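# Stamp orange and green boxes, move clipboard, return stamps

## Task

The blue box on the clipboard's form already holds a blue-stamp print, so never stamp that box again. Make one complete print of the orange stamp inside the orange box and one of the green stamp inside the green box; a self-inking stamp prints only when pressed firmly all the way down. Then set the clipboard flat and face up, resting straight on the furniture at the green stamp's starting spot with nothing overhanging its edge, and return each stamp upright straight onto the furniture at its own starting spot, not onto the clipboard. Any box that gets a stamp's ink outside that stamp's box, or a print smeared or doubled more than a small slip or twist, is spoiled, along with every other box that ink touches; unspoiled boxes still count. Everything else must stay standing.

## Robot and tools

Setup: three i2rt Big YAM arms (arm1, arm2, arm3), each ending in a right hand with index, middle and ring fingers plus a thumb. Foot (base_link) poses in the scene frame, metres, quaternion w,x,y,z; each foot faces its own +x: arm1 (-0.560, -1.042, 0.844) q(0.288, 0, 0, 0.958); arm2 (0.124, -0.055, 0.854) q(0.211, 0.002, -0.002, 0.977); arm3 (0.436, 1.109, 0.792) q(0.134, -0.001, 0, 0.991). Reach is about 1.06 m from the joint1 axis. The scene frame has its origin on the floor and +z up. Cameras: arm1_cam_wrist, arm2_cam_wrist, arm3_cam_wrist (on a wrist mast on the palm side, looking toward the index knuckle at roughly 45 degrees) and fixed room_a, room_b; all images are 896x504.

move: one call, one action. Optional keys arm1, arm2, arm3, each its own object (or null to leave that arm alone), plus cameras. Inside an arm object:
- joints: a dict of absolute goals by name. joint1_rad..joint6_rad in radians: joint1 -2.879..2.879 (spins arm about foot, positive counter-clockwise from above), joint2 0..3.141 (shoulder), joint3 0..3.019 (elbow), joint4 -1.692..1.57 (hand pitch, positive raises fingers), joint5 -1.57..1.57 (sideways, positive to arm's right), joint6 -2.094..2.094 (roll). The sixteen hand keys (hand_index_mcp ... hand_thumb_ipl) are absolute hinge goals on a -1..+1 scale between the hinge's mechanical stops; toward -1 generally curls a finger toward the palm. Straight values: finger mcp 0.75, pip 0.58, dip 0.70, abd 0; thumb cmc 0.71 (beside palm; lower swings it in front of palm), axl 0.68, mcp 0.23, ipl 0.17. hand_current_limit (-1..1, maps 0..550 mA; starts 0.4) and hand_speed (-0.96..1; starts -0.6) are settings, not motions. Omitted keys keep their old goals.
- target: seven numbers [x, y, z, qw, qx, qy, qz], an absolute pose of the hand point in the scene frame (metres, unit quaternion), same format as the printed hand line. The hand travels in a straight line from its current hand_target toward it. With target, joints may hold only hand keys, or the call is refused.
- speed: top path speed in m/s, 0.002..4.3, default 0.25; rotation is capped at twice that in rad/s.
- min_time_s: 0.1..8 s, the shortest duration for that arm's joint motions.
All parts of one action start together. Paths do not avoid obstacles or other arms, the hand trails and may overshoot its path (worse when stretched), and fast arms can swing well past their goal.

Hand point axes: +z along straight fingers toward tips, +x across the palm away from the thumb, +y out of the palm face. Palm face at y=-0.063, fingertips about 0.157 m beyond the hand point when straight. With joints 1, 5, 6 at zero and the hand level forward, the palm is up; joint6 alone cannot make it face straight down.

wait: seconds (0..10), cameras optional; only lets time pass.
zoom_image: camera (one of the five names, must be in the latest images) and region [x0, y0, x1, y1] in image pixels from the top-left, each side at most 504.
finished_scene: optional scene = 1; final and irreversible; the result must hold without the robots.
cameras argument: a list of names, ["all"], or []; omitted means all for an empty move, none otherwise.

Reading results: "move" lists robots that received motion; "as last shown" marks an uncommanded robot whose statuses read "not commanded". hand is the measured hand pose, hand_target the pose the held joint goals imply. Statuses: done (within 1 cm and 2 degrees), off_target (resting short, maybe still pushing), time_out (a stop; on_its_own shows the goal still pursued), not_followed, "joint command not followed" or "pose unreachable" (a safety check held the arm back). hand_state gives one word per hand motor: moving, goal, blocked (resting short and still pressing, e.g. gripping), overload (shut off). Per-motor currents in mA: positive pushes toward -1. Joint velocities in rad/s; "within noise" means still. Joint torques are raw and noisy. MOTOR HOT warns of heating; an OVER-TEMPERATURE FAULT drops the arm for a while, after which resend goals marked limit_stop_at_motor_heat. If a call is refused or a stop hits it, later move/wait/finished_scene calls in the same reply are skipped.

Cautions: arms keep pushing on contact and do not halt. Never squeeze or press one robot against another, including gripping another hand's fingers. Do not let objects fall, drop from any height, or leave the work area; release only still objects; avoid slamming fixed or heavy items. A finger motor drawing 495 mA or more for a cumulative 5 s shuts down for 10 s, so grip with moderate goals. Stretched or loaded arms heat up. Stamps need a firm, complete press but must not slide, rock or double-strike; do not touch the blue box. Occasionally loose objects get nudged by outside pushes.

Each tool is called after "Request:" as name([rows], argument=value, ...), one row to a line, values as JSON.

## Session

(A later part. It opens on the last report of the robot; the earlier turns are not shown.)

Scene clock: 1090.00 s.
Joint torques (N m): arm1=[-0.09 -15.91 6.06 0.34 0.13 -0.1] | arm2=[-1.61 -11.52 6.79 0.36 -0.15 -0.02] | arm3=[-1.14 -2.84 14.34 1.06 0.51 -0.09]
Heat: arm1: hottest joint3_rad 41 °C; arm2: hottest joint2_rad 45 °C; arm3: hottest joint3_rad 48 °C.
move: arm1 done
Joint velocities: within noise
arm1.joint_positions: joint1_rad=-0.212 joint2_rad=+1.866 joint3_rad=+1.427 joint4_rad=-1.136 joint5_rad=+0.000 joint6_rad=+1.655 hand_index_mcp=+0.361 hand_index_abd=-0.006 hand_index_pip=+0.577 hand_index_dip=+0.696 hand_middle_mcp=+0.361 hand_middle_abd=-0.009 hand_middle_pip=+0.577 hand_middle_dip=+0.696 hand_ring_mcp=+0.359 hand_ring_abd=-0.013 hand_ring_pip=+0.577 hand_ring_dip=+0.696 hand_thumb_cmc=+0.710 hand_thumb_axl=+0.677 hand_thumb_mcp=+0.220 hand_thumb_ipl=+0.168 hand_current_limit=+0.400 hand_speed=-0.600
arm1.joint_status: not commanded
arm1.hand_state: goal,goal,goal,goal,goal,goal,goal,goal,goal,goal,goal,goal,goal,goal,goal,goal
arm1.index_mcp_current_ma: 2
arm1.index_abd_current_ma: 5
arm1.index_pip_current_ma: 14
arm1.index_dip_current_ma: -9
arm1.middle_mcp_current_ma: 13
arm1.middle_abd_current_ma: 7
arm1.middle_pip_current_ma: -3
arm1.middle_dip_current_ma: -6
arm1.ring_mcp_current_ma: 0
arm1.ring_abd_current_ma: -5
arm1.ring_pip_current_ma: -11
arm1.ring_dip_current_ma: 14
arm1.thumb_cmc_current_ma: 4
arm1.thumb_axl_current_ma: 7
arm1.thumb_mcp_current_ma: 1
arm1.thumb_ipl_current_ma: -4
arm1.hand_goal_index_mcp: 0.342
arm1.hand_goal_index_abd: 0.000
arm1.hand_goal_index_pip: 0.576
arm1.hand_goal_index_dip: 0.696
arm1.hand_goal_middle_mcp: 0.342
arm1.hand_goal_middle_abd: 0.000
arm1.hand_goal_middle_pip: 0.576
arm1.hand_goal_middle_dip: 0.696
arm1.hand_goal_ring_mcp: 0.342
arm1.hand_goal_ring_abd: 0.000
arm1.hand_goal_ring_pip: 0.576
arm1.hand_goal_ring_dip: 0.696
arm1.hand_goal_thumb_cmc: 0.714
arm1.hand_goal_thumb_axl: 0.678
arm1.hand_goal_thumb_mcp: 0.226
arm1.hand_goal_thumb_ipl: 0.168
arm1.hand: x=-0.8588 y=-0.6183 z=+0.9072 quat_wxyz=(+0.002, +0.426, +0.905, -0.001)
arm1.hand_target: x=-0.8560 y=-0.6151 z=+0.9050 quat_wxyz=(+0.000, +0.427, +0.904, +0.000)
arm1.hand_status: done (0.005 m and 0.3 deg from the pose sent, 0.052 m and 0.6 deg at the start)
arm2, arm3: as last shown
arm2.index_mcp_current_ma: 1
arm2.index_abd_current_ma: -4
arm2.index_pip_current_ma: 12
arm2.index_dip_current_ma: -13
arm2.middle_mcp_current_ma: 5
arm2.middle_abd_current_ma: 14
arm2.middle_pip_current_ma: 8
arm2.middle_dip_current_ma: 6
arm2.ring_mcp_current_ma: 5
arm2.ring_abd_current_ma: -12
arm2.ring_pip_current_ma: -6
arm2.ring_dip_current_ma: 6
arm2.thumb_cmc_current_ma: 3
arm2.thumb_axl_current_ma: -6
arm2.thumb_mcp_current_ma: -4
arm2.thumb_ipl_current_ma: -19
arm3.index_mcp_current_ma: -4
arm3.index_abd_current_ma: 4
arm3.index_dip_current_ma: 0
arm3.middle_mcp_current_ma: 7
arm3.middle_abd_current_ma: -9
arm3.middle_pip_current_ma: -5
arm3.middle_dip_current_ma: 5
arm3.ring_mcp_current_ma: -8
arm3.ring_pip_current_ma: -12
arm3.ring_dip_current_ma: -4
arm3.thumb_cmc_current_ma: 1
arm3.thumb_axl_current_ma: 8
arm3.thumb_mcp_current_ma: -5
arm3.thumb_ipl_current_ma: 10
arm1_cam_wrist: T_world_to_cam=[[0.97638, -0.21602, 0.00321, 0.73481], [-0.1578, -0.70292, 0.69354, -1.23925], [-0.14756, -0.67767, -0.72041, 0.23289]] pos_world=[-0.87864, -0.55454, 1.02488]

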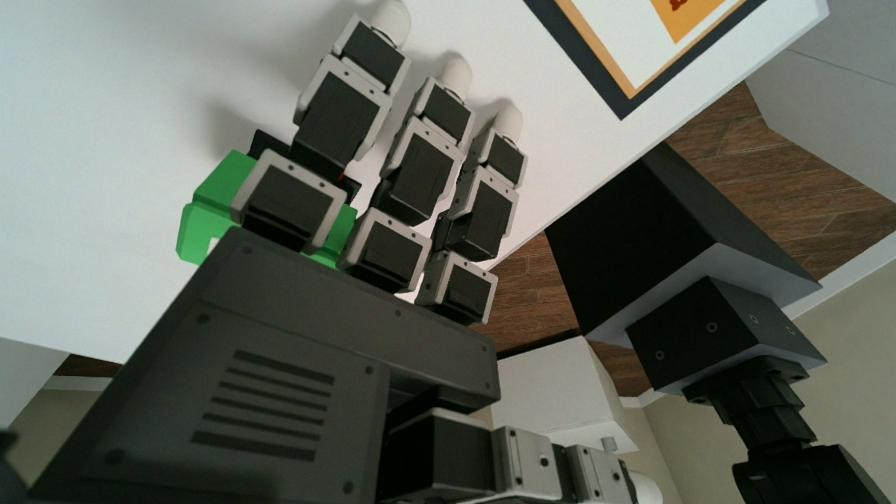

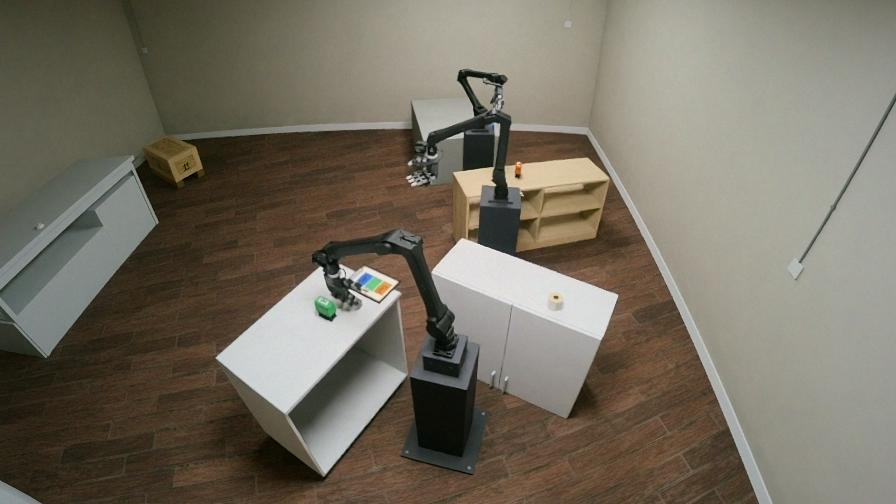

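Request:
move(arm1={"target":[-0.844,-0.605,0.885,0,0.4274,0.9041,0],"speed":0.06})

Request:
move(arm1={"target":[-0.844,-0.605,0.872,0,0.4274,0.9041,0],"speed":0.04}, cameras=["arm1_cam_wrist","room_b"])

Request:
zoom_image(camera="room_b", region=[280, 200, 460, 340])

Scene clock: 1093.17 s.
Joint torques (N m): arm1=[-1.26 -14.45 4.92 0.79 0.33 -0.22] | arm2=[-1.49 -11.52 6.78 0.39 -0.15 -0.01] | arm3=[-0.62 -2.73 14.2 1.18 0.54 -0.08]
Heat: arm1: hottest joint3_rad 41 °C; arm2: hottest joint2_rad 45 °C; arm3: hottest joint3_rad 48 °C.
move: arm1 off_target
Joint velocities: within noise
arm1.joint_positions: joint1_rad=-0.224 joint2_rad=+1.866 joint3_rad=+1.415 joint4_rad=-1.099 joint5_rad=-0.005 joint6_rad=+1.637 hand_index_mcp=+0.359 hand_index_abd=+0.001 hand_index_pip=+0.577 hand_index_dip=+0.693 hand_middle_mcp=+0.357 hand_middle_abd=+0.016 hand_middle_pip=+0.575 hand_middle_dip=+0.696 hand_ring_mcp=+0.353 hand_ring_abd=+0.034 hand_ring_pip=+0.577 hand_ring_dip=+0.696 hand_thumb_cmc=+0.709 hand_thumb_axl=+0.677 hand_thumb_mcp=+0.220 hand_thumb_ipl=+0.168 hand_current_limit=+0.400 hand_speed=-0.600
arm1.joint_status: not commanded
arm1.hand_state: goal,goal,goal,goal,goal,goal,goal,goal,goal,blocked,goal,goal,goal,goal,goal,goal
arm1.index_mcp_current_ma: -6
arm1.index_abd_current_ma: 7
arm1.index_pip_current_ma: 5
arm1.index_dip_current_ma: -6
arm1.middle_mcp_current_ma: 16
arm1.middle_abd_current_ma: 9
arm1.middle_pip_current_ma: -2
arm1.middle_dip_current_ma: 4
arm1.ring_mcp_current_ma: -5
arm1.ring_abd_current_ma: 0
arm1.ring_pip_current_ma: -17
arm1.ring_dip_current_ma: 7
arm1.thumb_cmc_current_ma: 8
arm1.thumb_axl_current_ma: 8
arm1.thumb_mcp_current_ma: 5
arm1.thumb_ipl_current_ma: -4
arm1.hand_goal_index_mcp: 0.342
arm1.hand_goal_index_abd: 0.000
arm1.hand_goal_index_pip: 0.576
arm1.hand_goal_index_dip: 0.696
arm1.hand_goal_middle_mcp: 0.342
arm1.hand_goal_middle_abd: 0.000
arm1.hand_goal_middle_pip: 0.576
arm1.hand_goal_middle_dip: 0.696
arm1.hand_goal_ring_mcp: 0.342
arm1.hand_goal_ring_abd: 0.000
arm1.hand_goal_ring_pip: 0.576
arm1.hand_goal_ring_dip: 0.696
arm1.hand_goal_thumb_cmc: 0.714
arm1.hand_goal_thumb_axl: 0.678
arm1.hand_goal_thumb_mcp: 0.226
arm1.hand_goal_thumb_ipl: 0.168
arm1.hand: x=-0.8582 y=-0.6106 z=+0.9020 quat_wxyz=(-0.011, +0.423, +0.906, +0.001)
arm1.hand_target: x=-0.8438 y=-0.6058 z=+0.8854 quat_wxyz=(+0.000, +0.427, +0.904, +0.000)
arm1.hand_status: off_target (0.023 m and 1.4 deg from the pose sent, 0.030 m and 0.3 deg at the start)
arm2, arm3: as last shown
arm2.index_mcp_current_ma: -3
arm2.index_abd_current_ma: 2
arm2.index_pip_current_ma: 7
arm2.index_dip_current_ma: -8
arm2.middle_mcp_current_ma: 6
arm2.middle_abd_current_ma: 5
arm2.middle_pip_current_ma: 12
arm2.middle_dip_current_ma: 0
arm2.ring_mcp_current_ma: 15
arm2.ring_abd_current_ma: -16
arm2.ring_pip_current_ma: -3
arm2.ring_dip_current_ma: 12
arm2.thumb_cmc_current_ma: 1
arm2.thumb_axl_current_ma: -2
arm2.thumb_mcp_current_ma: -16
arm2.thumb_ipl_current_ma: -2
arm3.index_abd_current_ma: 8
arm3.index_dip_current_ma: -1
arm3.middle_mcp_current_ma: 9
arm3.middle_abd_current_ma: -10
arm3.middle_pip_current_ma: -7
arm3.middle_dip_current_ma: 1
arm3.ring_mcp_current_ma: -7
arm3.ring_abd_current_ma: 4
arm3.ring_pip_current_ma: -11
arm3.thumb_axl_current_ma: 3
arm3.thumb_mcp_current_ma: -13
arm3.thumb_ipl_current_ma: 5
pictures: none

Scene clock: 1094.17 s.
Joint torques (N m): arm1=[-1.2 -13.33 4.26 1.28 0.62 -0.26] | arm2=[-1.73 -11.63 6.75 0.36 -0.15 0] | arm3=[-1.03 -2.61 14.63 1.31 0.49 -0.03]
Heat: arm1: hottest joint3_rad 41 °C; arm2: hottest joint2_rad 44 °C; arm3: hottest joint3_rad 48 °C.
move: arm1 off_target
Joint velocities: within noise
arm1.joint_positions: joint1_rad=-0.224 joint2_rad=+1.866 joint3_rad=+1.411 joint4_rad=-1.082 joint5_rad=-0.012 joint6_rad=+1.642 hand_index_mcp=+0.338 hand_index_abd=+0.033 hand_index_pip=+0.576 hand_index_dip=+0.696 hand_middle_mcp=+0.345 hand_middle_abd=+0.048 hand_middle_pip=+0.565 hand_middle_dip=+0.696 hand_ring_mcp=+0.346 hand_ring_abd=+0.040 hand_ring_pip=+0.569 hand_ring_dip=+0.690 hand_thumb_cmc=+0.708 hand_thumb_axl=+0.677 hand_thumb_mcp=+0.220 hand_thumb_ipl=+0.168 hand_current_limit=+0.400 hand_speed=-0.600
arm1.joint_status: not commanded
arm1.hand_state: goal,blocked,goal,goal,goal,blocked,goal,goal,goal,blocked,goal,goal,goal,goal,goal,goal
arm1.index_mcp_current_ma: -1
arm1.index_abd_current_ma: 12
arm1.index_pip_current_ma: 8
arm1.index_dip_current_ma: 2
arm1.middle_mcp_current_ma: 8
arm1.middle_abd_current_ma: 17
arm1.middle_pip_current_ma: -9
arm1.middle_dip_current_ma: -7
arm1.ring_mcp_current_ma: 2
arm1.ring_abd_current_ma: 4
arm1.ring_pip_current_ma: -5
arm1.ring_dip_current_ma: 2
arm1.thumb_cmc_current_ma: 6
arm1.thumb_axl_current_ma: 13
arm1.thumb_mcp_current_ma: 1
arm1.thumb_ipl_current_ma: -3
arm1.hand_goal_index_mcp: 0.342
arm1.hand_goal_index_abd: 0.000
arm1.hand_goal_index_pip: 0.576
arm1.hand_goal_index_dip: 0.696
arm1.hand_goal_middle_mcp: 0.342
arm1.hand_goal_middle_abd: 0.000
arm1.hand_goal_middle_pip: 0.576
arm1.hand_goal_middle_dip: 0.696
arm1.hand_goal_ring_mcp: 0.342
arm1.hand_goal_ring_abd: 0.000
arm1.hand_goal_ring_pip: 0.576
arm1.hand_goal_ring_dip: 0.696
arm1.hand_goal_thumb_cmc: 0.714
arm1.hand_goal_thumb_axl: 0.678
arm1.hand_goal_thumb_mcp: 0.226
arm1.hand_goal_thumb_ipl: 0.168
arm1.hand: x=-0.8604 y=-0.6103 z=+0.8995 quat_wxyz=(-0.018, +0.425, +0.905, +0.000)
arm1.hand_target: x=-0.8436 y=-0.6064 z=+0.8731 quat_wxyz=(+0.000, +0.427, +0.904, -0.001)
arm1.hand_status: off_target (0.032 m and 2.1 deg from the pose sent, 0.034 m and 1.4 deg at the start)
arm2, arm3: as last shown
arm2.index_mcp_current_ma: -2
arm2.index_abd_current_ma: -1
arm2.index_pip_current_ma: 6
arm2.index_dip_current_ma: -5
arm2.middle_mcp_current_ma: 2
arm2.middle_abd_current_ma: 3
arm2.middle_pip_current_ma: 2
arm2.middle_dip_current_ma: 7
arm2.ring_abd_current_ma: -12
arm2.ring_pip_current_ma: -13
arm2.ring_dip_current_ma: 13
arm2.thumb_cmc_current_ma: 4
arm2.thumb_axl_current_ma: -3
arm2.thumb_mcp_current_ma: -7
arm2.thumb_ipl_current_ma: -9
arm3.index_mcp_current_ma: -7
arm3.index_abd_current_ma: 9
arm3.index_pip_current_ma: 5
arm3.index_dip_current_ma: 2
arm3.middle_mcp_current_ma: 7
arm3.middle_abd_current_ma: -9
arm3.middle_pip_current_ma: -6
arm3.middle_dip_current_ma: -2
arm3.ring_mcp_current_ma: -5
arm3.ring_abd_current_ma: 7
arm3.ring_dip_current_ma: -6
arm3.thumb_cmc_current_ma: 0
arm3.thumb_axl_current_ma: 6
arm3.thumb_mcp_current_ma: -9
arm3.thumb_ipl_current_ma: 11
arm1_cam_wrist: T_world_to_cam=[[0.97619, -0.2141, -0.03477, 0.7733], [-0.13271, -0.71633, 0.68502, -1.20743], [-0.17157, -0.6641, -0.72769, 0.22671]] pos_world=[-0.87623, -0.54879, 1.01898]

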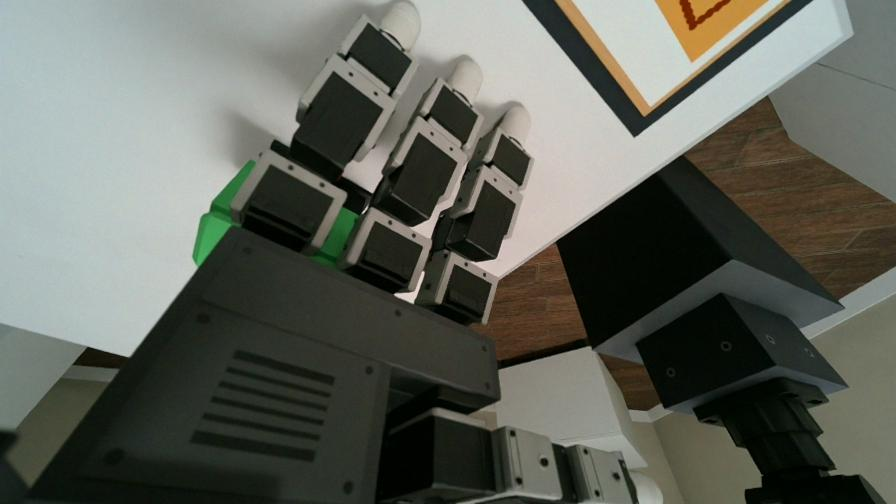

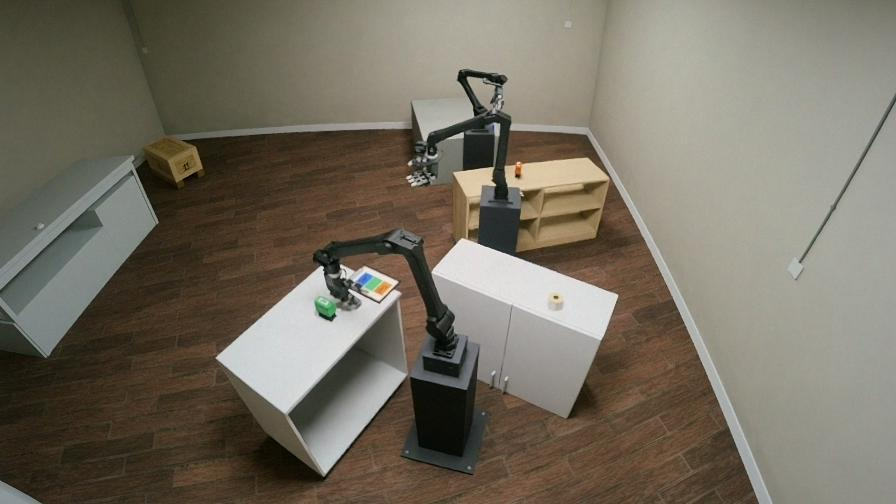

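Scaled by 2.800 from the camera's image (finer frame: 1280x720).

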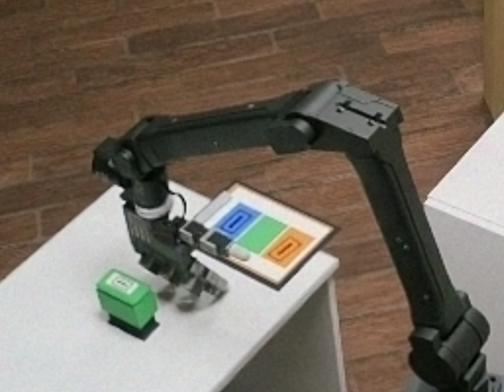

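Request:
move(arm1={"target":[-0.85,-0.60,1.03,0,0.4274,0.9041,0],"speed":0.15,"joints":{"hand_index_mcp":0.589,"hand_middle_mcp":0.589,"hand_ring_mcp":0.589,"hand_speed":-0.7}})

Request:
move(arm1={"target":[-0.617,-0.438,1.03,0,0.4274,0.9041,0],"speed":0.2})

Request:
move(arm1={"target":[-0.617,-0.438,0.93,0,0.4274,0.9041,0],"speed":0.1}, cameras=["arm1_cam_wrist","room_b"])

Request:
zoom_image(camera="room_b", region=[280, 200, 460, 340])

Scene clock: 1104.30 s.
Joint torques (N m): arm1=[0.44 -16.62 10.65 -0.44 -0.03 -0.09] | arm2=[-1.61 -11.52 6.75 0.35 -0.14 -0.01] | arm3=[-1.14 -2.32 14.39 1.25 0.52 -0.04]
Heat: arm1: hottest joint3_rad 40 °C; arm2: hottest joint2_rad 44 °C; arm3: hottest joint3_rad 48 °C.
move: arm1 off_target
Joint velocities: within noise
arm1.joint_positions: joint1_rad=-0.246 joint2_rad=+1.798 joint3_rad=+1.595 joint4_rad=-1.426 joint5_rad=+0.003 joint6_rad=+1.628 hand_index_mcp=+0.588 hand_index_abd=-0.008 hand_index_pip=+0.569 hand_index_dip=+0.690 hand_middle_mcp=+0.586 hand_middle_abd=-0.013 hand_middle_pip=+0.572 hand_middle_dip=+0.687 hand_ring_mcp=+0.588 hand_ring_abd=-0.014 hand_ring_pip=+0.570 hand_ring_dip=+0.690 hand_thumb_cmc=+0.707 hand_thumb_axl=+0.677 hand_thumb_mcp=+0.219 hand_thumb_ipl=+0.168 hand_current_limit=+0.400 hand_speed=-0.700
arm1.joint_status: all done
arm1.hand_state: goal,goal,goal,goal,goal,goal,goal,goal,goal,goal,goal,goal,goal,goal,goal,goal
arm1.index_mcp_current_ma: 4
arm1.index_abd_current_ma: 4
arm1.index_pip_current_ma: 3
arm1.index_dip_current_ma: -7
arm1.middle_mcp_current_ma: 4
arm1.middle_abd_current_ma: 0
arm1.middle_pip_current_ma: -1
arm1.middle_dip_current_ma: -1
arm1.ring_mcp_current_ma: 5
arm1.ring_abd_current_ma: 0
arm1.ring_pip_current_ma: -4
arm1.ring_dip_current_ma: -1
arm1.thumb_cmc_current_ma: 14
arm1.thumb_axl_current_ma: 9
arm1.thumb_mcp_current_ma: 2
arm1.thumb_ipl_current_ma: -3
arm1.hand_goal_index_mcp: 0.590
arm1.hand_goal_index_abd: 0.000
arm1.hand_goal_index_pip: 0.576
arm1.hand_goal_index_dip: 0.696
arm1.hand_goal_middle_mcp: 0.590
arm1.hand_goal_middle_abd: 0.000
arm1.hand_goal_middle_pip: 0.576
arm1.hand_goal_middle_dip: 0.696
arm1.hand_goal_ring_mcp: 0.590
arm1.hand_goal_ring_abd: 0.000
arm1.hand_goal_ring_pip: 0.576
arm1.hand_goal_ring_dip: 0.696
arm1.hand_goal_thumb_cmc: 0.714
arm1.hand_goal_thumb_axl: 0.678
arm1.hand_goal_thumb_mcp: 0.226
arm1.hand_goal_thumb_ipl: 0.168
arm1.hand: x=-0.8390 y=-0.6121 z=+1.0060 quat_wxyz=(+0.027, +0.429, +0.903, -0.010)
arm1.hand_target: x=-0.8491 y=-0.6010 z=+1.0301 quat_wxyz=(+0.000, +0.427, +0.904, +0.000)
arm1.hand_status: off_target (0.029 m and 3.3 deg from the pose sent, 0.131 m and 2.1 deg at the start)
arm2, arm3: as last shown
arm2.index_mcp_current_ma: -5
arm2.index_abd_current_ma: -2
arm2.index_pip_current_ma: 11
arm2.index_dip_current_ma: -9
arm2.middle_mcp_current_ma: 14
arm2.middle_abd_current_ma: 11
arm2.middle_pip_current_ma: 7
arm2.middle_dip_current_ma: -6
arm2.ring_mcp_current_ma: 4
arm2.ring_abd_current_ma: -9
arm2.ring_pip_current_ma: -4
arm2.ring_dip_current_ma: 8
arm2.thumb_cmc_current_ma: 2
arm2.thumb_axl_current_ma: -5
arm2.thumb_mcp_current_ma: -3
arm2.thumb_ipl_current_ma: -8
arm3.index_mcp_current_ma: -10
arm3.index_pip_current_ma: 6
arm3.index_dip_current_ma: 1
arm3.middle_mcp_current_ma: 4
arm3.middle_abd_current_ma: -10
arm3.middle_dip_current_ma: -3
arm3.ring_mcp_current_ma: -4
arm3.ring_abd_current_ma: 3
arm3.ring_pip_current_ma: -8
arm3.ring_dip_current_ma: -1
arm3.thumb_cmc_current_ma: 1
arm3.thumb_axl_current_ma: 7
pictures: none

Scene clock: 1106.67 s.
Joint torques (N m): arm1=[0.97 -16.67 10.95 -0.38 -0.02 -0.16] | arm2=[-1.73 -11.69 6.69 0.42 -0.16 -0.01] | arm3=[-0.97 -2.61 14.35 1.44 0.51 0]
Heat: arm1: hottest joint3_rad 41 °C; arm2: hottest joint2_rad 44 °C; arm3: hottest joint3_rad 48 °C.
move: arm1 off_target
Joint velocities: within noise
arm1.joint_positions: joint1_rad=-0.755 joint2_rad=+1.877 joint3_rad=+1.729 joint4_rad=-1.466 joint5_rad=+0.003 joint6_rad=+1.131 hand_index_mcp=+0.590 hand_index_abd=-0.008 hand_index_pip=+0.569 hand_index_dip=+0.690 hand_middle_mcp=+0.586 hand_middle_abd=-0.013 hand_middle_pip=+0.572 hand_middle_dip=+0.687 hand_ring_mcp=+0.590 hand_ring_abd=-0.014 hand_ring_pip=+0.573 hand_ring_dip=+0.690 hand_thumb_cmc=+0.707 hand_thumb_axl=+0.677 hand_thumb_mcp=+0.219 hand_thumb_ipl=+0.168 hand_current_limit=+0.400 hand_speed=-0.700
arm1.joint_status: not commanded
arm1.hand_state: goal,goal,goal,goal,goal,goal,goal,goal,goal,goal,goal,goal,goal,goal,goal,goal
arm1.index_mcp_current_ma: -1
arm1.index_abd_current_ma: 2
arm1.index_pip_current_ma: 2
arm1.index_dip_current_ma: 3
arm1.middle_mcp_current_ma: 7
arm1.middle_abd_current_ma: -3
arm1.middle_pip_current_ma: 5
arm1.middle_dip_current_ma: 1
arm1.ring_mcp_current_ma: 3
arm1.ring_abd_current_ma: -3
arm1.ring_pip_current_ma: -6
arm1.ring_dip_current_ma: 6
arm1.thumb_cmc_current_ma: 7
arm1.thumb_axl_current_ma: 15
arm1.thumb_mcp_current_ma: 9
arm1.thumb_ipl_current_ma: -4
arm1.hand_goal_index_mcp: 0.590
arm1.hand_goal_index_abd: 0.000
arm1.hand_goal_index_pip: 0.576
arm1.hand_goal_index_dip: 0.696
arm1.hand_goal_middle_mcp: 0.590
arm1.hand_goal_middle_abd: 0.000
arm1.hand_goal_middle_pip: 0.576
arm1.hand_goal_middle_dip: 0.696
arm1.hand_goal_ring_mcp: 0.590
arm1.hand_goal_ring_abd: 0.000
arm1.hand_goal_ring_pip: 0.576
arm1.hand_goal_ring_dip: 0.696
arm1.hand_goal_thumb_cmc: 0.714
arm1.hand_goal_thumb_axl: 0.678
arm1.hand_goal_thumb_mcp: 0.226
arm1.hand_goal_thumb_ipl: 0.168
arm1.hand: x=-0.6091 y=-0.4542 z=+1.0107 quat_wxyz=(+0.015, +0.434, +0.901, -0.016)
arm1.hand_target: x=-0.6168 y=-0.4392 z=+1.0302 quat_wxyz=(+0.000, +0.427, +0.904, +0.000)
arm1.hand_status: off_target (0.026 m and 2.7 deg from the pose sent, 0.283 m and 3.3 deg at the start)
arm2, arm3: as last shown
arm2.index_mcp_current_ma: -4
arm2.index_abd_current_ma: -3
arm2.index_pip_current_ma: 4
arm2.index_dip_current_ma: -13
arm2.middle_mcp_current_ma: 12
arm2.middle_abd_current_ma: 9
arm2.middle_pip_current_ma: 10
arm2.middle_dip_current_ma: 5
arm2.ring_mcp_current_ma: 11
arm2.ring_abd_current_ma: -11
arm2.ring_pip_current_ma: -8
arm2.ring_dip_current_ma: 12
arm2.thumb_cmc_current_ma: 12
arm2.thumb_axl_current_ma: 0
arm2.thumb_mcp_current_ma: -11
arm2.thumb_ipl_current_ma: -1
arm3.index_mcp_current_ma: -7
arm3.index_pip_current_ma: 7
arm3.index_dip_current_ma: 0
arm3.middle_mcp_current_ma: 11
arm3.middle_pip_current_ma: -9
arm3.middle_dip_current_ma: 1
arm3.ring_mcp_current_ma: -6
arm3.ring_abd_current_ma: 4
arm3.ring_pip_current_ma: -12
arm3.ring_dip_current_ma: -7
arm3.thumb_cmc_current_ma: -3
arm3.thumb_axl_current_ma: 3
arm3.thumb_ipl_current_ma: 12
pictures: none

Scene clock: 1108.33 s.
Joint torques (N m): arm1=[0.97 -17.32 6.37 0.42 -0.02 -0.15] | arm2=[-1.55 -11.28 6.75 0.35 -0.15 -0.02] | arm3=[-0.62 -3.55 14.2 1.31 0.46 -0.05]
Heat: arm1: hottest joint3_rad 41 °C; arm2: hottest joint2_rad 44 °C; arm3: hottest joint3_rad 48 °C.
move: arm1 done
Joint velocities: within noise
arm1.joint_positions: joint1_rad=-0.755 joint2_rad=+1.941 joint3_rad=+1.614 joint4_rad=-1.248 joint5_rad=+0.003 joint6_rad=+1.130 hand_index_mcp=+0.590 hand_index_abd=-0.008 hand_index_pip=+0.569 hand_index_dip=+0.690 hand_middle_mcp=+0.586 hand_middle_abd=-0.013 hand_middle_pip=+0.572 hand_middle_dip=+0.687 hand_ring_mcp=+0.590 hand_ring_abd=-0.014 hand_ring_pip=+0.573 hand_ring_dip=+0.690 hand_thumb_cmc=+0.707 hand_thumb_axl=+0.677 hand_thumb_mcp=+0.219 hand_thumb_ipl=+0.168 hand_current_limit=+0.400 hand_speed=-0.700
arm1.joint_status: not commanded
arm1.hand_state: goal,goal,goal,goal,goal,goal,goal,goal,goal,goal,goal,goal,goal,goal,goal,goal
arm1.index_mcp_current_ma: 4
arm1.index_abd_current_ma: 6
arm1.index_pip_current_ma: 4
arm1.index_dip_current_ma: -7
arm1.middle_mcp_current_ma: 10
arm1.middle_abd_current_ma: 4
arm1.middle_pip_current_ma: -2
arm1.middle_dip_current_ma: 1
arm1.ring_mcp_current_ma: 8
arm1.ring_abd_current_ma: -1
arm1.ring_pip_current_ma: -4
arm1.ring_dip_current_ma: -2
arm1.thumb_cmc_current_ma: 3
arm1.thumb_axl_current_ma: 13
arm1.thumb_mcp_current_ma: 7
arm1.thumb_ipl_current_ma: -8
arm1.hand_goal_index_mcp: 0.590
arm1.hand_goal_index_abd: 0.000
arm1.hand_goal_index_pip: 0.576
arm1.hand_goal_index_dip: 0.696
arm1.hand_goal_middle_mcp: 0.590
arm1.hand_goal_middle_abd: 0.000
arm1.hand_goal_middle_pip: 0.576
arm1.hand_goal_middle_dip: 0.696
arm1.hand_goal_ring_mcp: 0.590
arm1.hand_goal_ring_abd: 0.000
arm1.hand_goal_ring_pip: 0.576
arm1.hand_goal_ring_dip: 0.696
arm1.hand_goal_thumb_cmc: 0.714
arm1.hand_goal_thumb_axl: 0.678
arm1.hand_goal_thumb_mcp: 0.226
arm1.hand_goal_thumb_ipl: 0.168
arm1.hand: x=-0.6128 y=-0.4392 z=+0.9325 quat_wxyz=(+0.002, +0.434, +0.901, -0.001)
arm1.hand_target: x=-0.6169 y=-0.4380 z=+0.9300 quat_wxyz=(+0.000, +0.427, +0.904, +0.000)
arm1.hand_status: done (0.005 m and 0.9 deg from the pose sent, 0.083 m and 2.7 deg at the start)
arm2: as last shown
arm2.index_mcp_current_ma: 0
arm2.index_abd_current_ma: 3
arm2.index_pip_current_ma: 2
arm2.index_dip_current_ma: -10
arm2.middle_mcp_current_ma: 4
arm2.middle_abd_current_ma: 8
arm2.middle_pip_current_ma: 11
arm2.middle_dip_current_ma: 0
arm2.ring_mcp_current_ma: 22
arm2.ring_abd_current_ma: -4
arm2.ring_pip_current_ma: 4
arm2.ring_dip_current_ma: 15
arm2.thumb_cmc_current_ma: 9
arm2.thumb_axl_current_ma: -5
arm2.thumb_ipl_current_ma: -9
arm3.joint_positions: joint1_rad=+2.143 joint2_rad=+0.730 joint3_rad=+0.874 joint4_rad=-0.866 joint5_rad=+0.592 joint6_rad=+1.703 hand_index_mcp=+0.754 hand_index_abd=+0.002 hand_index_pip=+0.577 hand_index_dip=+0.696 hand_middle_mcp=+0.754 hand_middle_abd=+0.003 hand_middle_pip=+0.577 hand_middle_dip=+0.696 hand_ring_mcp=+0.774 hand_ring_abd=+0.022 hand_ring_pip=+0.591 hand_ring_dip=+0.702 hand_thumb_cmc=+0.714 hand_thumb_axl=+0.677 hand_thumb_mcp=+0.226 hand_thumb_ipl=+0.168 hand_current_limit=+0.400 hand_speed=-0.600
arm3.joint_status: not commanded
arm3.hand_state: goal,goal,goal,goal,goal,goal,goal,goal,blocked,blocked,goal,goal,goal,goal,goal,goal
arm3.index_mcp_current_ma: -10
arm3.index_abd_current_ma: 7
arm3.index_pip_current_ma: 7
arm3.index_dip_current_ma: 1
arm3.middle_mcp_current_ma: 8
arm3.middle_abd_current_ma: -7
arm3.middle_pip_current_ma: -4
arm3.middle_dip_current_ma: -1
arm3.ring_mcp_current_ma: -3
arm3.ring_abd_current_ma: 6
arm3.ring_pip_current_ma: -8
arm3.ring_dip_current_ma: -6
arm3.thumb_cmc_current_ma: 0
arm3.thumb_axl_current_ma: 5
arm3.thumb_mcp_current_ma: -10
arm3.thumb_ipl_current_ma: 9
arm3.hand_goal_index_mcp: 0.754
arm3.hand_goal_index_abd: 0.000
arm3.hand_goal_index_pip: 0.576
arm3.hand_goal_index_dip: 0.696
arm3.hand_goal_middle_mcp: 0.754
arm3.hand_goal_middle_abd: 0.000
arm3.hand_goal_middle_pip: 0.576
arm3.hand_goal_middle_dip: 0.696
arm3.hand_goal_ring_mcp: 0.754
arm3.hand_goal_ring_abd: 0.000
arm3.hand_goal_ring_pip: 0.576
arm3.hand_goal_ring_dip: 0.696
arm3.hand_goal_thumb_cmc: 0.714
arm3.hand_goal_thumb_axl: 0.678
arm3.hand_goal_thumb_mcp: 0.226
arm3.hand_goal_thumb_ipl: 0.168
arm3.hand: x=+0.3588 y=+0.8021 z=+1.1410 quat_wxyz=(-0.435, -0.589, +0.654, -0.190)
arm3.hand_target: x=+0.3569 y=+0.8011 z=+1.1598 quat_wxyz=(-0.441, -0.576, +0.658, -0.202)
arm3.hand_status: not commanded
arm1_cam_wrist: T_world_to_cam=[[0.97227, -0.23383, 0.00393, 0.52213], [-0.17115, -0.69999, 0.69334, -1.09883], [-0.15937, -0.67479, -0.7206, 0.40296]] pos_world=[-0.6315, -0.37517, 1.05018]

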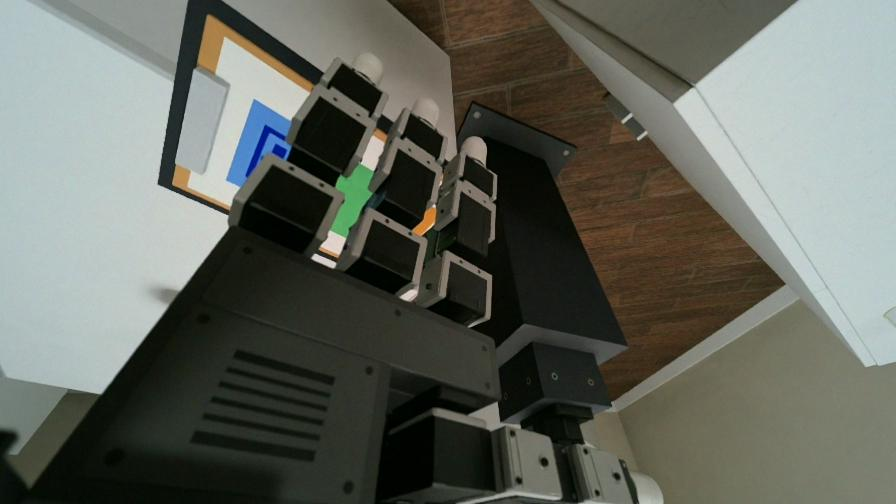

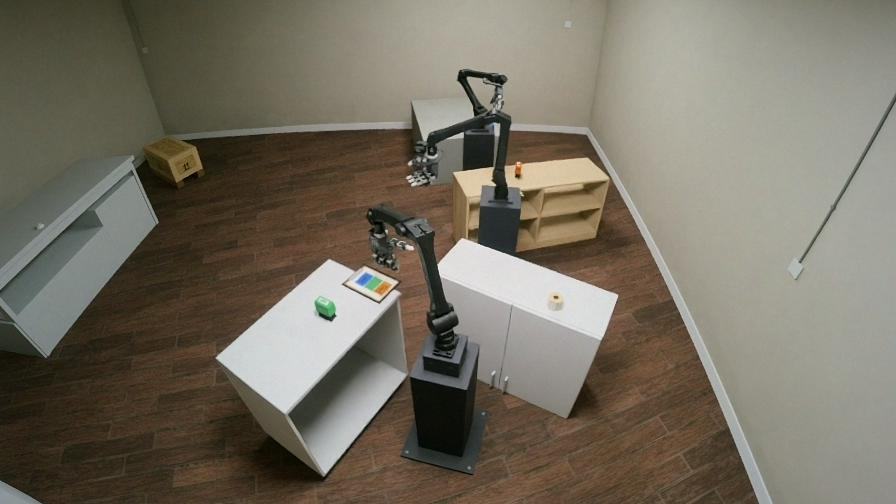

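Scaled by 2.800 from the camera's image (finer frame: 1280x720).

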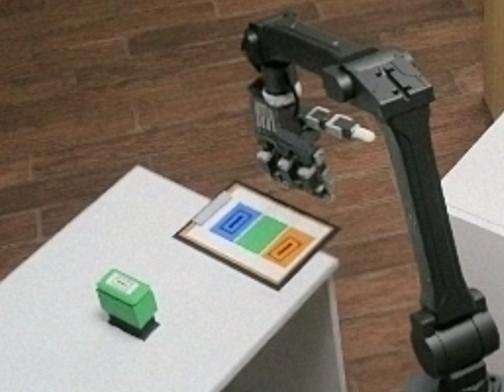

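Request:
move(arm1={"target": [-0.6345, -0.4545, 0.917, 0, 0.4274, 0.9041, 0], "speed": 0.05}, cameras=["room_b", "arm1_cam_wrist"])

Scene clock: 1117.07 s.
Joint torques (N m): arm1=[1.08 -18.43 5.89 0.36 -0.01 0.03] | arm2=[-1.61 -11.52 6.75 0.43 -0.13 -0.02] | arm3=[-1.08 -2.43 14.32 1.25 0.54 -0.07]
Heat: arm1: hottest joint3_rad 41 °C; arm2: hottest joint2_rad 43 °C; arm3: hottest joint3_rad 48 °C.
move: arm1 done
Joint velocities: within noise
arm1.joint_positions: joint1_rad=-0.720 joint2_rad=+1.941 joint3_rad=+1.557 joint4_rad=-1.202 joint5_rad=+0.002 joint6_rad=+1.150 hand_index_mcp=+0.590 hand_index_abd=-0.005 hand_index_pip=+0.564 hand_index_dip=+0.685 hand_middle_mcp=+0.580 hand_middle_abd=-0.004 hand_middle_pip=+0.564 hand_middle_dip=+0.687 hand_ring_mcp=+0.573 hand_ring_abd=+0.000 hand_ring_pip=+0.563 hand_ring_dip=+0.685 hand_thumb_cmc=+0.707 hand_thumb_axl=+0.677 hand_thumb_mcp=+0.219 hand_thumb_ipl=+0.168 hand_current_limit=+0.400 hand_speed=-0.700
arm1.joint_status: not commanded
arm1.hand_state: goal,goal,goal,goal,goal,goal,goal,goal,goal,goal,goal,goal,goal,goal,goal,goal
arm1.index_mcp_current_ma: -6
arm1.index_abd_current_ma: 6
arm1.index_pip_current_ma: 6
arm1.index_dip_current_ma: -5
arm1.middle_mcp_current_ma: 8
arm1.middle_abd_current_ma: -5
arm1.middle_pip_current_ma: -9
arm1.middle_dip_current_ma: -5
arm1.ring_mcp_current_ma: -2
arm1.ring_abd_current_ma: 2
arm1.ring_pip_current_ma: -6
arm1.ring_dip_current_ma: 0
arm1.thumb_cmc_current_ma: 4
arm1.thumb_axl_current_ma: 7
arm1.thumb_mcp_current_ma: 4
arm1.thumb_ipl_current_ma: -9
arm1.hand_goal_index_mcp: 0.590
arm1.hand_goal_index_abd: 0.000
arm1.hand_goal_index_pip: 0.576
arm1.hand_goal_index_dip: 0.696
arm1.hand_goal_middle_mcp: 0.590
arm1.hand_goal_middle_abd: 0.000
arm1.hand_goal_middle_pip: 0.576
arm1.hand_goal_middle_dip: 0.696
arm1.hand_goal_ring_mcp: 0.590
arm1.hand_goal_ring_abd: 0.000
arm1.hand_goal_ring_pip: 0.576
arm1.hand_goal_ring_dip: 0.696
arm1.hand_goal_thumb_cmc: 0.714
arm1.hand_goal_thumb_axl: 0.678
arm1.hand_goal_thumb_mcp: 0.226
arm1.hand_goal_thumb_ipl: 0.168
arm1.hand: x=-0.6305 y=-0.4530 z=+0.9119 quat_wxyz=(+0.005, +0.427, +0.904, -0.005)
arm1.hand_target: x=-0.6346 y=-0.4544 z=+0.9170 quat_wxyz=(+0.000, +0.427, +0.904, +0.000)
arm1.hand_status: done (0.007 m and 0.9 deg from the pose sent, 0.031 m and 0.9 deg at the start)
arm2.joint_positions: joint1_rad=+0.005 joint2_rad=+1.505 joint3_rad=+1.100 joint4_rad=-1.099 joint5_rad=-0.046 joint6_rad=-0.525 hand_index_mcp=-0.281 hand_index_abd=+0.005 hand_index_pip=+0.593 hand_index_dip=+0.701 hand_middle_mcp=-0.281 hand_middle_abd=+0.009 hand_middle_pip=+0.590 hand_middle_dip=+0.691 hand_ring_mcp=-0.281 hand_ring_abd=+0.005 hand_ring_pip=+0.593 hand_ring_dip=+0.704 hand_thumb_cmc=-0.564 hand_thumb_axl=+0.681 hand_thumb_mcp=+0.494 hand_thumb_ipl=-0.482 hand_current_limit=+0.550 hand_speed=-0.800
arm2.joint_status: not commanded
arm2.hand_state: goal,goal,goal,goal,goal,goal,goal,goal,goal,goal,goal,goal,goal,goal,goal,goal
arm2.index_mcp_current_ma: -5
arm2.index_abd_current_ma: -10
arm2.index_pip_current_ma: 11
arm2.index_dip_current_ma: -13
arm2.middle_mcp_current_ma: 4
arm2.middle_abd_current_ma: 11
arm2.middle_pip_current_ma: 2
arm2.middle_dip_current_ma: 0
arm2.ring_mcp_current_ma: 19
arm2.ring_abd_current_ma: -5
arm2.ring_pip_current_ma: -5
arm2.ring_dip_current_ma: 5
arm2.thumb_cmc_current_ma: 2
arm2.thumb_axl_current_ma: -8
arm2.thumb_mcp_current_ma: -9
arm2.thumb_ipl_current_ma: -2
arm2.hand_goal_index_mcp: -0.300
arm2.hand_goal_index_abd: 0.000
arm2.hand_goal_index_pip: 0.576
arm2.hand_goal_index_dip: 0.696
arm2.hand_goal_middle_mcp: -0.300
arm2.hand_goal_middle_abd: 0.000
arm2.hand_goal_middle_pip: 0.576
arm2.hand_goal_middle_dip: 0.696
arm2.hand_goal_ring_mcp: -0.300
arm2.hand_goal_ring_abd: 0.000
arm2.hand_goal_ring_pip: 0.576
arm2.hand_goal_ring_dip: 0.696
arm2.hand_goal_thumb_cmc: -0.570
arm2.hand_goal_thumb_axl: 0.678
arm2.hand_goal_thumb_mcp: 0.500
arm2.hand_goal_thumb_ipl: -0.480
arm2.hand: x=-0.3596 y=+0.1269 z=+0.9785 quat_wxyz=(-0.031, -0.743, +0.668, +0.027)
arm2.hand_target: x=-0.3563 y=+0.1280 z=+0.9819 quat_wxyz=(-0.030, -0.744, +0.667, +0.027)
arm2.hand_status: not commanded
arm3: as last shown
arm3.index_mcp_current_ma: -11
arm3.index_abd_current_ma: 11
arm3.index_pip_current_ma: 8
arm3.middle_mcp_current_ma: 6
arm3.middle_pip_current_ma: -12
arm3.middle_dip_current_ma: 5
arm3.ring_mcp_current_ma: -9
arm3.ring_abd_current_ma: 5
arm3.ring_pip_current_ma: -9
arm3.ring_dip_current_ma: -3
arm3.thumb_cmc_current_ma: 1
arm3.thumb_axl_current_ma: 2
arm3.thumb_mcp_current_ma: -8
pictures: arm1_cam_wrist, room_b
arm1_cam_wrist: T_world_to_cam=[[0.97579, -0.21852, 0.00881, 0.54095], [-0.16199, -0.69515, 0.70038, -1.09564], [-0.14693, -0.68485, -0.71372, 0.373]] pos_world=[-0.65054, -0.38798, 1.02882]

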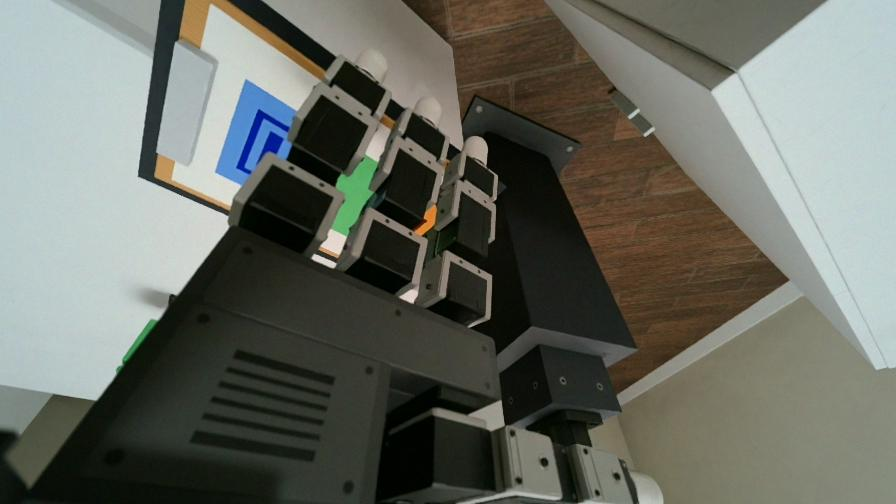

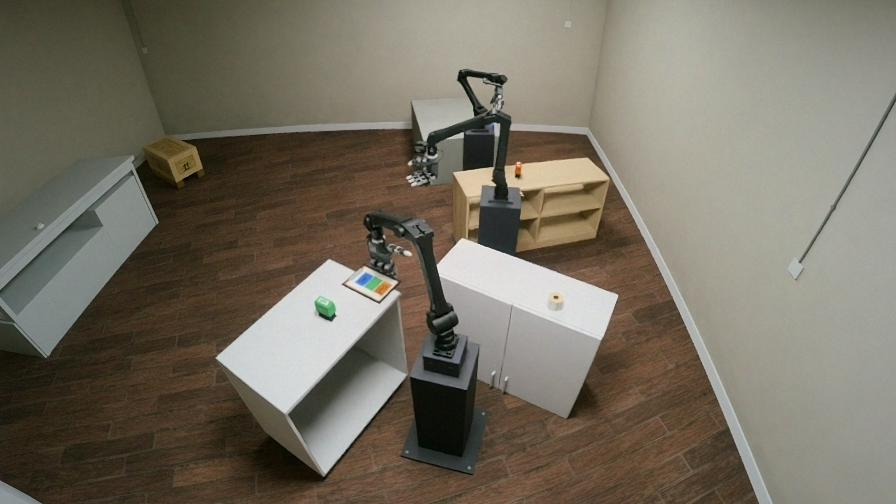

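Request:
move(arm1={"target": [-0.648, -0.466, 0.927, 0, 0.4274, 0.9041, 0], "speed": 0.04})

Request:
move(arm1={"target": [-0.6673, -0.480, 0.927, 0, 0.4274, 0.9041, 0], "speed": 0.03}, cameras=["room_b", "arm1_cam_wrist"])

Request:
zoom_image(camera="room_b", region=[280, 200, 460, 340])

Scene clock: 1120.47 s.
Joint torques (N m): arm1=[1.73 -19.66 5.98 -0.16 -0.2 0.02] | arm2=[-1.61 -11.34 6.78 0.32 -0.15 -0.02] | arm3=[-0.5 -3.02 14.26 1.31 0.5 -0.02]
Heat: arm1: hottest joint3_rad 40 °C; arm2: hottest joint2_rad 43 °C; arm3: hottest joint3_rad 48 °C.
move: arm1 off_target
Joint velocities: within noise
arm1.joint_positions: joint1_rad=-0.701 joint2_rad=+1.932 joint3_rad=+1.541 joint4_rad=-1.202 joint5_rad=+0.007 joint6_rad=+1.179 hand_index_mcp=+0.574 hand_index_abd=-0.001 hand_index_pip=+0.564 hand_index_dip=+0.685 hand_middle_mcp=+0.562 hand_middle_abd=-0.004 hand_middle_pip=+0.563 hand_middle_dip=+0.687 hand_ring_mcp=+0.554 hand_ring_abd=+0.000 hand_ring_pip=+0.559 hand_ring_dip=+0.684 hand_thumb_cmc=+0.711 hand_thumb_axl=+0.677 hand_thumb_mcp=+0.219 hand_thumb_ipl=+0.168 hand_current_limit=+0.400 hand_speed=-0.700
arm1.joint_status: not commanded
arm1.hand_state: goal,goal,goal,goal,blocked,goal,goal,goal,blocked,goal,goal,goal,goal,goal,goal,goal
arm1.index_mcp_current_ma: -6
arm1.index_abd_current_ma: 5
arm1.index_pip_current_ma: 8
arm1.index_dip_current_ma: -9
arm1.middle_mcp_current_ma: -4
arm1.middle_abd_current_ma: 5
arm1.middle_pip_current_ma: -6
arm1.middle_dip_current_ma: -13
arm1.ring_mcp_current_ma: -8
arm1.ring_abd_current_ma: 5
arm1.ring_pip_current_ma: -10
arm1.ring_dip_current_ma: 3
arm1.thumb_cmc_current_ma: 8
arm1.thumb_axl_current_ma: 14
arm1.thumb_mcp_current_ma: 9
arm1.thumb_ipl_current_ma: -8
arm1.hand_goal_index_mcp: 0.590
arm1.hand_goal_index_abd: 0.000
arm1.hand_goal_index_pip: 0.576
arm1.hand_goal_index_dip: 0.696
arm1.hand_goal_middle_mcp: 0.590
arm1.hand_goal_middle_abd: 0.000
arm1.hand_goal_middle_pip: 0.576
arm1.hand_goal_middle_dip: 0.696
arm1.hand_goal_ring_mcp: 0.590
arm1.hand_goal_ring_abd: 0.000
arm1.hand_goal_ring_pip: 0.576
arm1.hand_goal_ring_dip: 0.696
arm1.hand_goal_thumb_cmc: 0.714
arm1.hand_goal_thumb_axl: 0.678
arm1.hand_goal_thumb_mcp: 0.226
arm1.hand_goal_thumb_ipl: 0.168
arm1.hand: x=-0.6381 y=-0.4618 z=+0.9120 quat_wxyz=(+0.009, +0.431, +0.902, -0.006)
arm1.hand_target: x=-0.6477 y=-0.4659 z=+0.9267 quat_wxyz=(+0.000, +0.427, +0.904, +0.000)
arm1.hand_status: off_target (0.018 m and 1.4 deg from the pose sent, 0.027 m and 0.9 deg at the start)
arm2, arm3: as last shown
arm2.index_mcp_current_ma: -9
arm2.index_abd_current_ma: -13
arm2.index_pip_current_ma: 3
arm2.index_dip_current_ma: -7
arm2.middle_mcp_current_ma: -3
arm2.middle_abd_current_ma: 7
arm2.middle_pip_current_ma: -1
arm2.middle_dip_current_ma: -1
arm2.ring_mcp_current_ma: 13
arm2.ring_abd_current_ma: -1
arm2.ring_pip_current_ma: -8
arm2.ring_dip_current_ma: 7
arm2.thumb_cmc_current_ma: 5
arm2.thumb_axl_current_ma: 2
arm2.thumb_mcp_current_ma: -5
arm3.index_mcp_current_ma: -6
arm3.index_abd_current_ma: 3
arm3.index_pip_current_ma: 11
arm3.middle_mcp_current_ma: 0
arm3.middle_abd_current_ma: -13
arm3.middle_pip_current_ma: -7
arm3.middle_dip_current_ma: 0
arm3.ring_mcp_current_ma: -2
arm3.ring_abd_current_ma: 3
arm3.ring_dip_current_ma: -1
arm3.thumb_cmc_current_ma: 3
arm3.thumb_axl_current_ma: 8
arm3.thumb_mcp_current_ma: -7
arm3.thumb_ipl_current_ma: 7
pictures: none

Scene clock: 1121.83 s.
Joint torques (N m): arm1=[1.73 -19.31 5.98 0.16 -0.23 0] | arm2=[-1.61 -11.63 6.79 0.35 -0.14 -0.01] | arm3=[-0.5 -2.55 14.17 1.32 0.49 -0.03]
Heat: arm1: hottest joint3_rad 40 °C; arm2: hottest joint2_rad 43 °C; arm3: hottest joint3_rad 48 °C.
move: arm1 off_target
Joint velocities: within noise
arm1.joint_positions: joint1_rad=-0.660 joint2_rad=+1.915 joint3_rad=+1.514 joint4_rad=-1.202 joint5_rad=+0.008 joint6_rad=+1.221 hand_index_mcp=+0.584 hand_index_abd=-0.002 hand_index_pip=+0.564 hand_index_dip=+0.685 hand_middle_mcp=+0.560 hand_middle_abd=-0.005 hand_middle_pip=+0.561 hand_middle_dip=+0.687 hand_ring_mcp=+0.542 hand_ring_abd=+0.000 hand_ring_pip=+0.552 hand_ring_dip=+0.684 hand_thumb_cmc=+0.707 hand_thumb_axl=+0.677 hand_thumb_mcp=+0.219 hand_thumb_ipl=+0.168 hand_current_limit=+0.400 hand_speed=-0.700
arm1.joint_status: not commanded
arm1.hand_state: goal,goal,goal,goal,blocked,goal,goal,goal,blocked,goal,blocked,goal,goal,goal,goal,goal
arm1.index_mcp_current_ma: -5
arm1.index_abd_current_ma: 9
arm1.index_pip_current_ma: 2
arm1.index_dip_current_ma: -2
arm1.middle_mcp_current_ma: -8
arm1.middle_abd_current_ma: 2
arm1.middle_pip_current_ma: 2
arm1.middle_dip_current_ma: 0
arm1.ring_mcp_current_ma: -26
arm1.ring_abd_current_ma: 7
arm1.ring_pip_current_ma: -17
arm1.ring_dip_current_ma: 3
arm1.thumb_cmc_current_ma: 15
arm1.thumb_axl_current_ma: 6
arm1.thumb_mcp_current_ma: -1
arm1.thumb_ipl_current_ma: -3
arm1.hand_goal_index_mcp: 0.590
arm1.hand_goal_index_abd: 0.000
arm1.hand_goal_index_pip: 0.576
arm1.hand_goal_index_dip: 0.696
arm1.hand_goal_middle_mcp: 0.590
arm1.hand_goal_middle_abd: 0.000
arm1.hand_goal_middle_pip: 0.576
arm1.hand_goal_middle_dip: 0.696
arm1.hand_goal_ring_mcp: 0.590
arm1.hand_goal_ring_abd: 0.000
arm1.hand_goal_ring_pip: 0.576
arm1.hand_goal_ring_dip: 0.696
arm1.hand_goal_thumb_cmc: 0.714
arm1.hand_goal_thumb_axl: 0.678
arm1.hand_goal_thumb_mcp: 0.226
arm1.hand_goal_thumb_ipl: 0.168
arm1.hand: x=-0.6571 y=-0.4781 z=+0.9119 quat_wxyz=(+0.013, +0.432, +0.902, -0.009)
arm1.hand_target: x=-0.6672 y=-0.4800 z=+0.9268 quat_wxyz=(+0.000, +0.427, +0.904, +0.000)
arm1.hand_status: off_target (0.018 m and 1.9 deg from the pose sent, 0.037 m and 1.4 deg at the start)
arm2, arm3: as last shown
arm2.index_mcp_current_ma: -4
arm2.index_abd_current_ma: -9
arm2.index_pip_current_ma: 5
arm2.index_dip_current_ma: -8
arm2.middle_mcp_current_ma: 7
arm2.middle_abd_current_ma: 13
arm2.middle_pip_current_ma: 0
arm2.middle_dip_current_ma: -5
arm2.ring_mcp_current_ma: 18
arm2.ring_abd_current_ma: -3
arm2.ring_pip_current_ma: -4
arm2.ring_dip_current_ma: 4
arm2.thumb_axl_current_ma: -1
arm2.thumb_mcp_current_ma: -7
arm2.thumb_ipl_current_ma: -6
arm3.index_mcp_current_ma: -5
arm3.index_abd_current_ma: 10
arm3.index_pip_current_ma: 7
arm3.index_dip_current_ma: 4
arm3.middle_mcp_current_ma: 7
arm3.middle_abd_current_ma: -12
arm3.middle_pip_current_ma: -11
arm3.middle_dip_current_ma: -2
arm3.ring_mcp_current_ma: -7
arm3.ring_abd_current_ma: 5
arm3.ring_pip_current_ma: -11
arm3.ring_dip_current_ma: -3
arm3.thumb_cmc_current_ma: -4
arm3.thumb_axl_current_ma: 4
arm3.thumb_mcp_current_ma: -9
arm3.thumb_ipl_current_ma: 5
pictures: arm1_cam_wrist, room_b
arm1_cam_wrist: T_world_to_cam=[[0.97308, -0.22934, 0.02285, 0.54169], [-0.1778, -0.6839, 0.70758, -1.12897], [-0.14665, -0.6926, -0.70626, 0.34153]] pos_world=[-0.67775, -0.41132, 1.02767]

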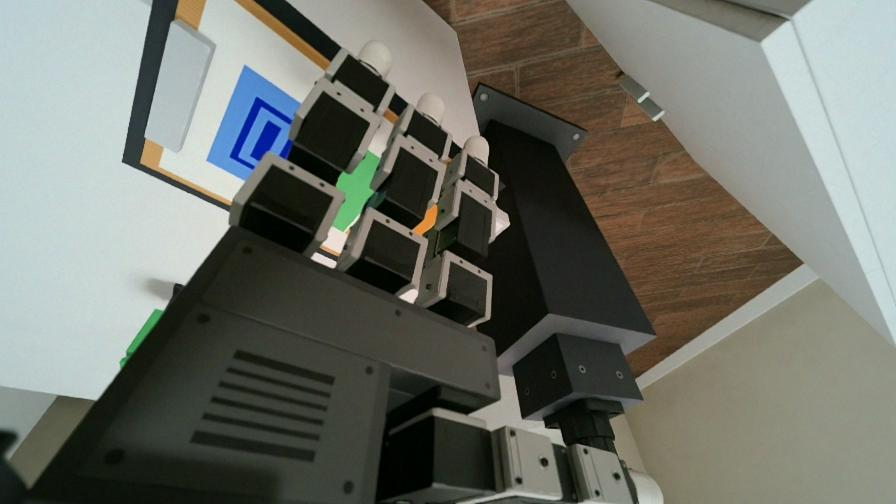

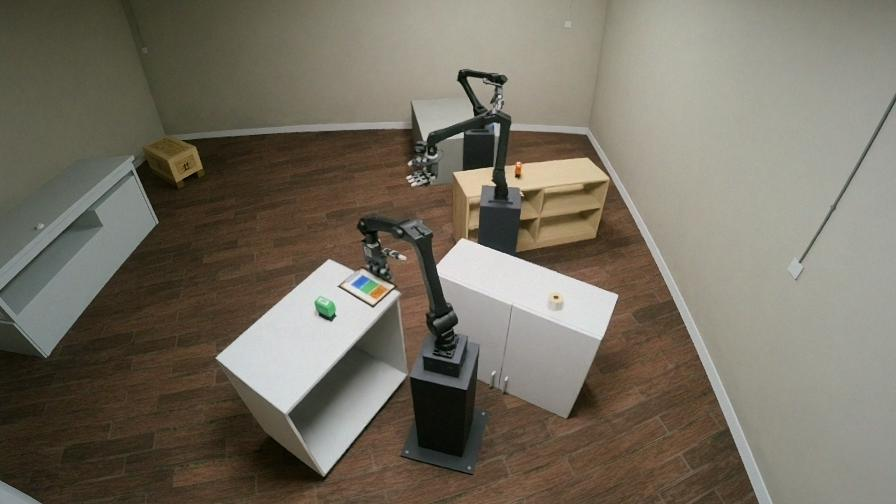

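Scaled by 2.800 from the camera's image (finer frame: 1280x720).

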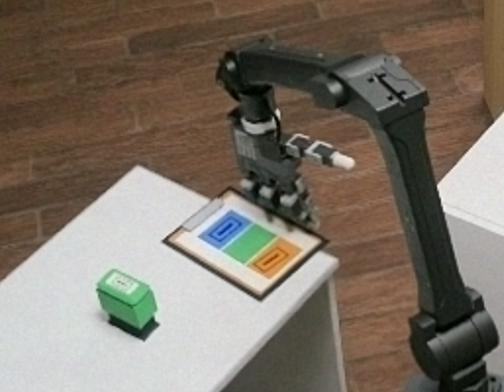

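Request:
move(arm1={"target": [-0.680, -0.4905, 0.940, 0, 0.4274, 0.9041, 0], "speed": 0.03})

Scene clock: 1124.53 s.
Joint torques (N m): arm1=[0.91 -18.96 6.01 -0.35 0.01 0.02] | arm2=[-1.67 -11.46 6.71 0.42 -0.14 -0.02] | arm3=[-0.5 -2.67 14.26 1.42 0.51 -0.02]
Heat: arm1: hottest joint3_rad 40 °C; arm2: hottest joint2_rad 43 °C; arm3: hottest joint3_rad 48 °C.
move: arm1 off_target
Joint velocities: within noise
arm1.joint_positions: joint1_rad=-0.621 joint2_rad=+1.887 joint3_rad=+1.514 joint4_rad=-1.212 joint5_rad=+0.002 joint6_rad=+1.245 hand_index_mcp=+0.592 hand_index_abd=-0.002 hand_index_pip=+0.567 hand_index_dip=+0.685 hand_middle_mcp=+0.585 hand_middle_abd=-0.010 hand_middle_pip=+0.576 hand_middle_dip=+0.688 hand_ring_mcp=+0.587 hand_ring_abd=+0.000 hand_ring_pip=+0.572 hand_ring_dip=+0.690 hand_thumb_cmc=+0.708 hand_thumb_axl=+0.677 hand_thumb_mcp=+0.219 hand_thumb_ipl=+0.168 hand_current_limit=+0.400 hand_speed=-0.700
arm1.joint_status: not commanded
arm1.hand_state: goal,goal,goal,goal,goal,goal,goal,goal,goal,goal,goal,goal,goal,goal,goal,goal
arm1.index_mcp_current_ma: -2
arm1.index_abd_current_ma: 2
arm1.index_pip_current_ma: 7
arm1.index_dip_current_ma: -9
arm1.middle_mcp_current_ma: 6
arm1.middle_abd_current_ma: 0
arm1.middle_pip_current_ma: 2
arm1.middle_dip_current_ma: -9
arm1.ring_mcp_current_ma: 4
arm1.ring_abd_current_ma: 3
arm1.ring_pip_current_ma: -7
arm1.ring_dip_current_ma: 11
arm1.thumb_cmc_current_ma: 5
arm1.thumb_axl_current_ma: 5
arm1.thumb_mcp_current_ma: 3
arm1.thumb_ipl_current_ma: -6
arm1.hand_goal_index_mcp: 0.590
arm1.hand_goal_index_abd: 0.000
arm1.hand_goal_index_pip: 0.576
arm1.hand_goal_index_dip: 0.696
arm1.hand_goal_middle_mcp: 0.590
arm1.hand_goal_middle_abd: 0.000
arm1.hand_goal_middle_pip: 0.576
arm1.hand_goal_middle_dip: 0.696
arm1.hand_goal_ring_mcp: 0.590
arm1.hand_goal_ring_abd: 0.000
arm1.hand_goal_ring_pip: 0.576
arm1.hand_goal_ring_dip: 0.696
arm1.hand_goal_thumb_cmc: 0.714
arm1.hand_goal_thumb_axl: 0.678
arm1.hand_goal_thumb_mcp: 0.226
arm1.hand_goal_thumb_ipl: 0.168
arm1.hand: x=-0.6786 y=-0.4857 z=+0.9263 quat_wxyz=(+0.006, +0.425, +0.905, -0.005)
arm1.hand_target: x=-0.6800 y=-0.4904 z=+0.9396 quat_wxyz=(+0.000, +0.427, +0.904, +0.000)
arm1.hand_status: off_target (0.015 m and 0.9 deg from the pose sent, 0.038 m and 1.9 deg at the start)
arm2, arm3: as last shown
arm2.index_mcp_current_ma: 0
arm2.index_abd_current_ma: -3
arm2.index_pip_current_ma: 7
arm2.index_dip_current_ma: -9
arm2.middle_mcp_current_ma: 6
arm2.middle_abd_current_ma: 1
arm2.middle_pip_current_ma: 5
arm2.middle_dip_current_ma: -4
arm2.ring_mcp_current_ma: 7
arm2.ring_abd_current_ma: -8
arm2.ring_pip_current_ma: -6
arm2.thumb_cmc_current_ma: 7
arm2.thumb_axl_current_ma: 0
arm2.thumb_mcp_current_ma: -1
arm2.thumb_ipl_current_ma: 1
arm3.index_mcp_current_ma: -8
arm3.index_abd_current_ma: 4
arm3.index_pip_current_ma: 8
arm3.index_dip_current_ma: 2
arm3.middle_abd_current_ma: -8
arm3.middle_pip_current_ma: -10
arm3.middle_dip_current_ma: 5
arm3.ring_mcp_current_ma: -6
arm3.ring_abd_current_ma: 4
arm3.ring_pip_current_ma: -12
arm3.ring_dip_current_ma: -1
arm3.thumb_cmc_current_ma: 3
arm3.thumb_axl_current_ma: 7
arm3.thumb_mcp_current_ma: -8
arm3.thumb_ipl_current_ma: 12
pictures: none


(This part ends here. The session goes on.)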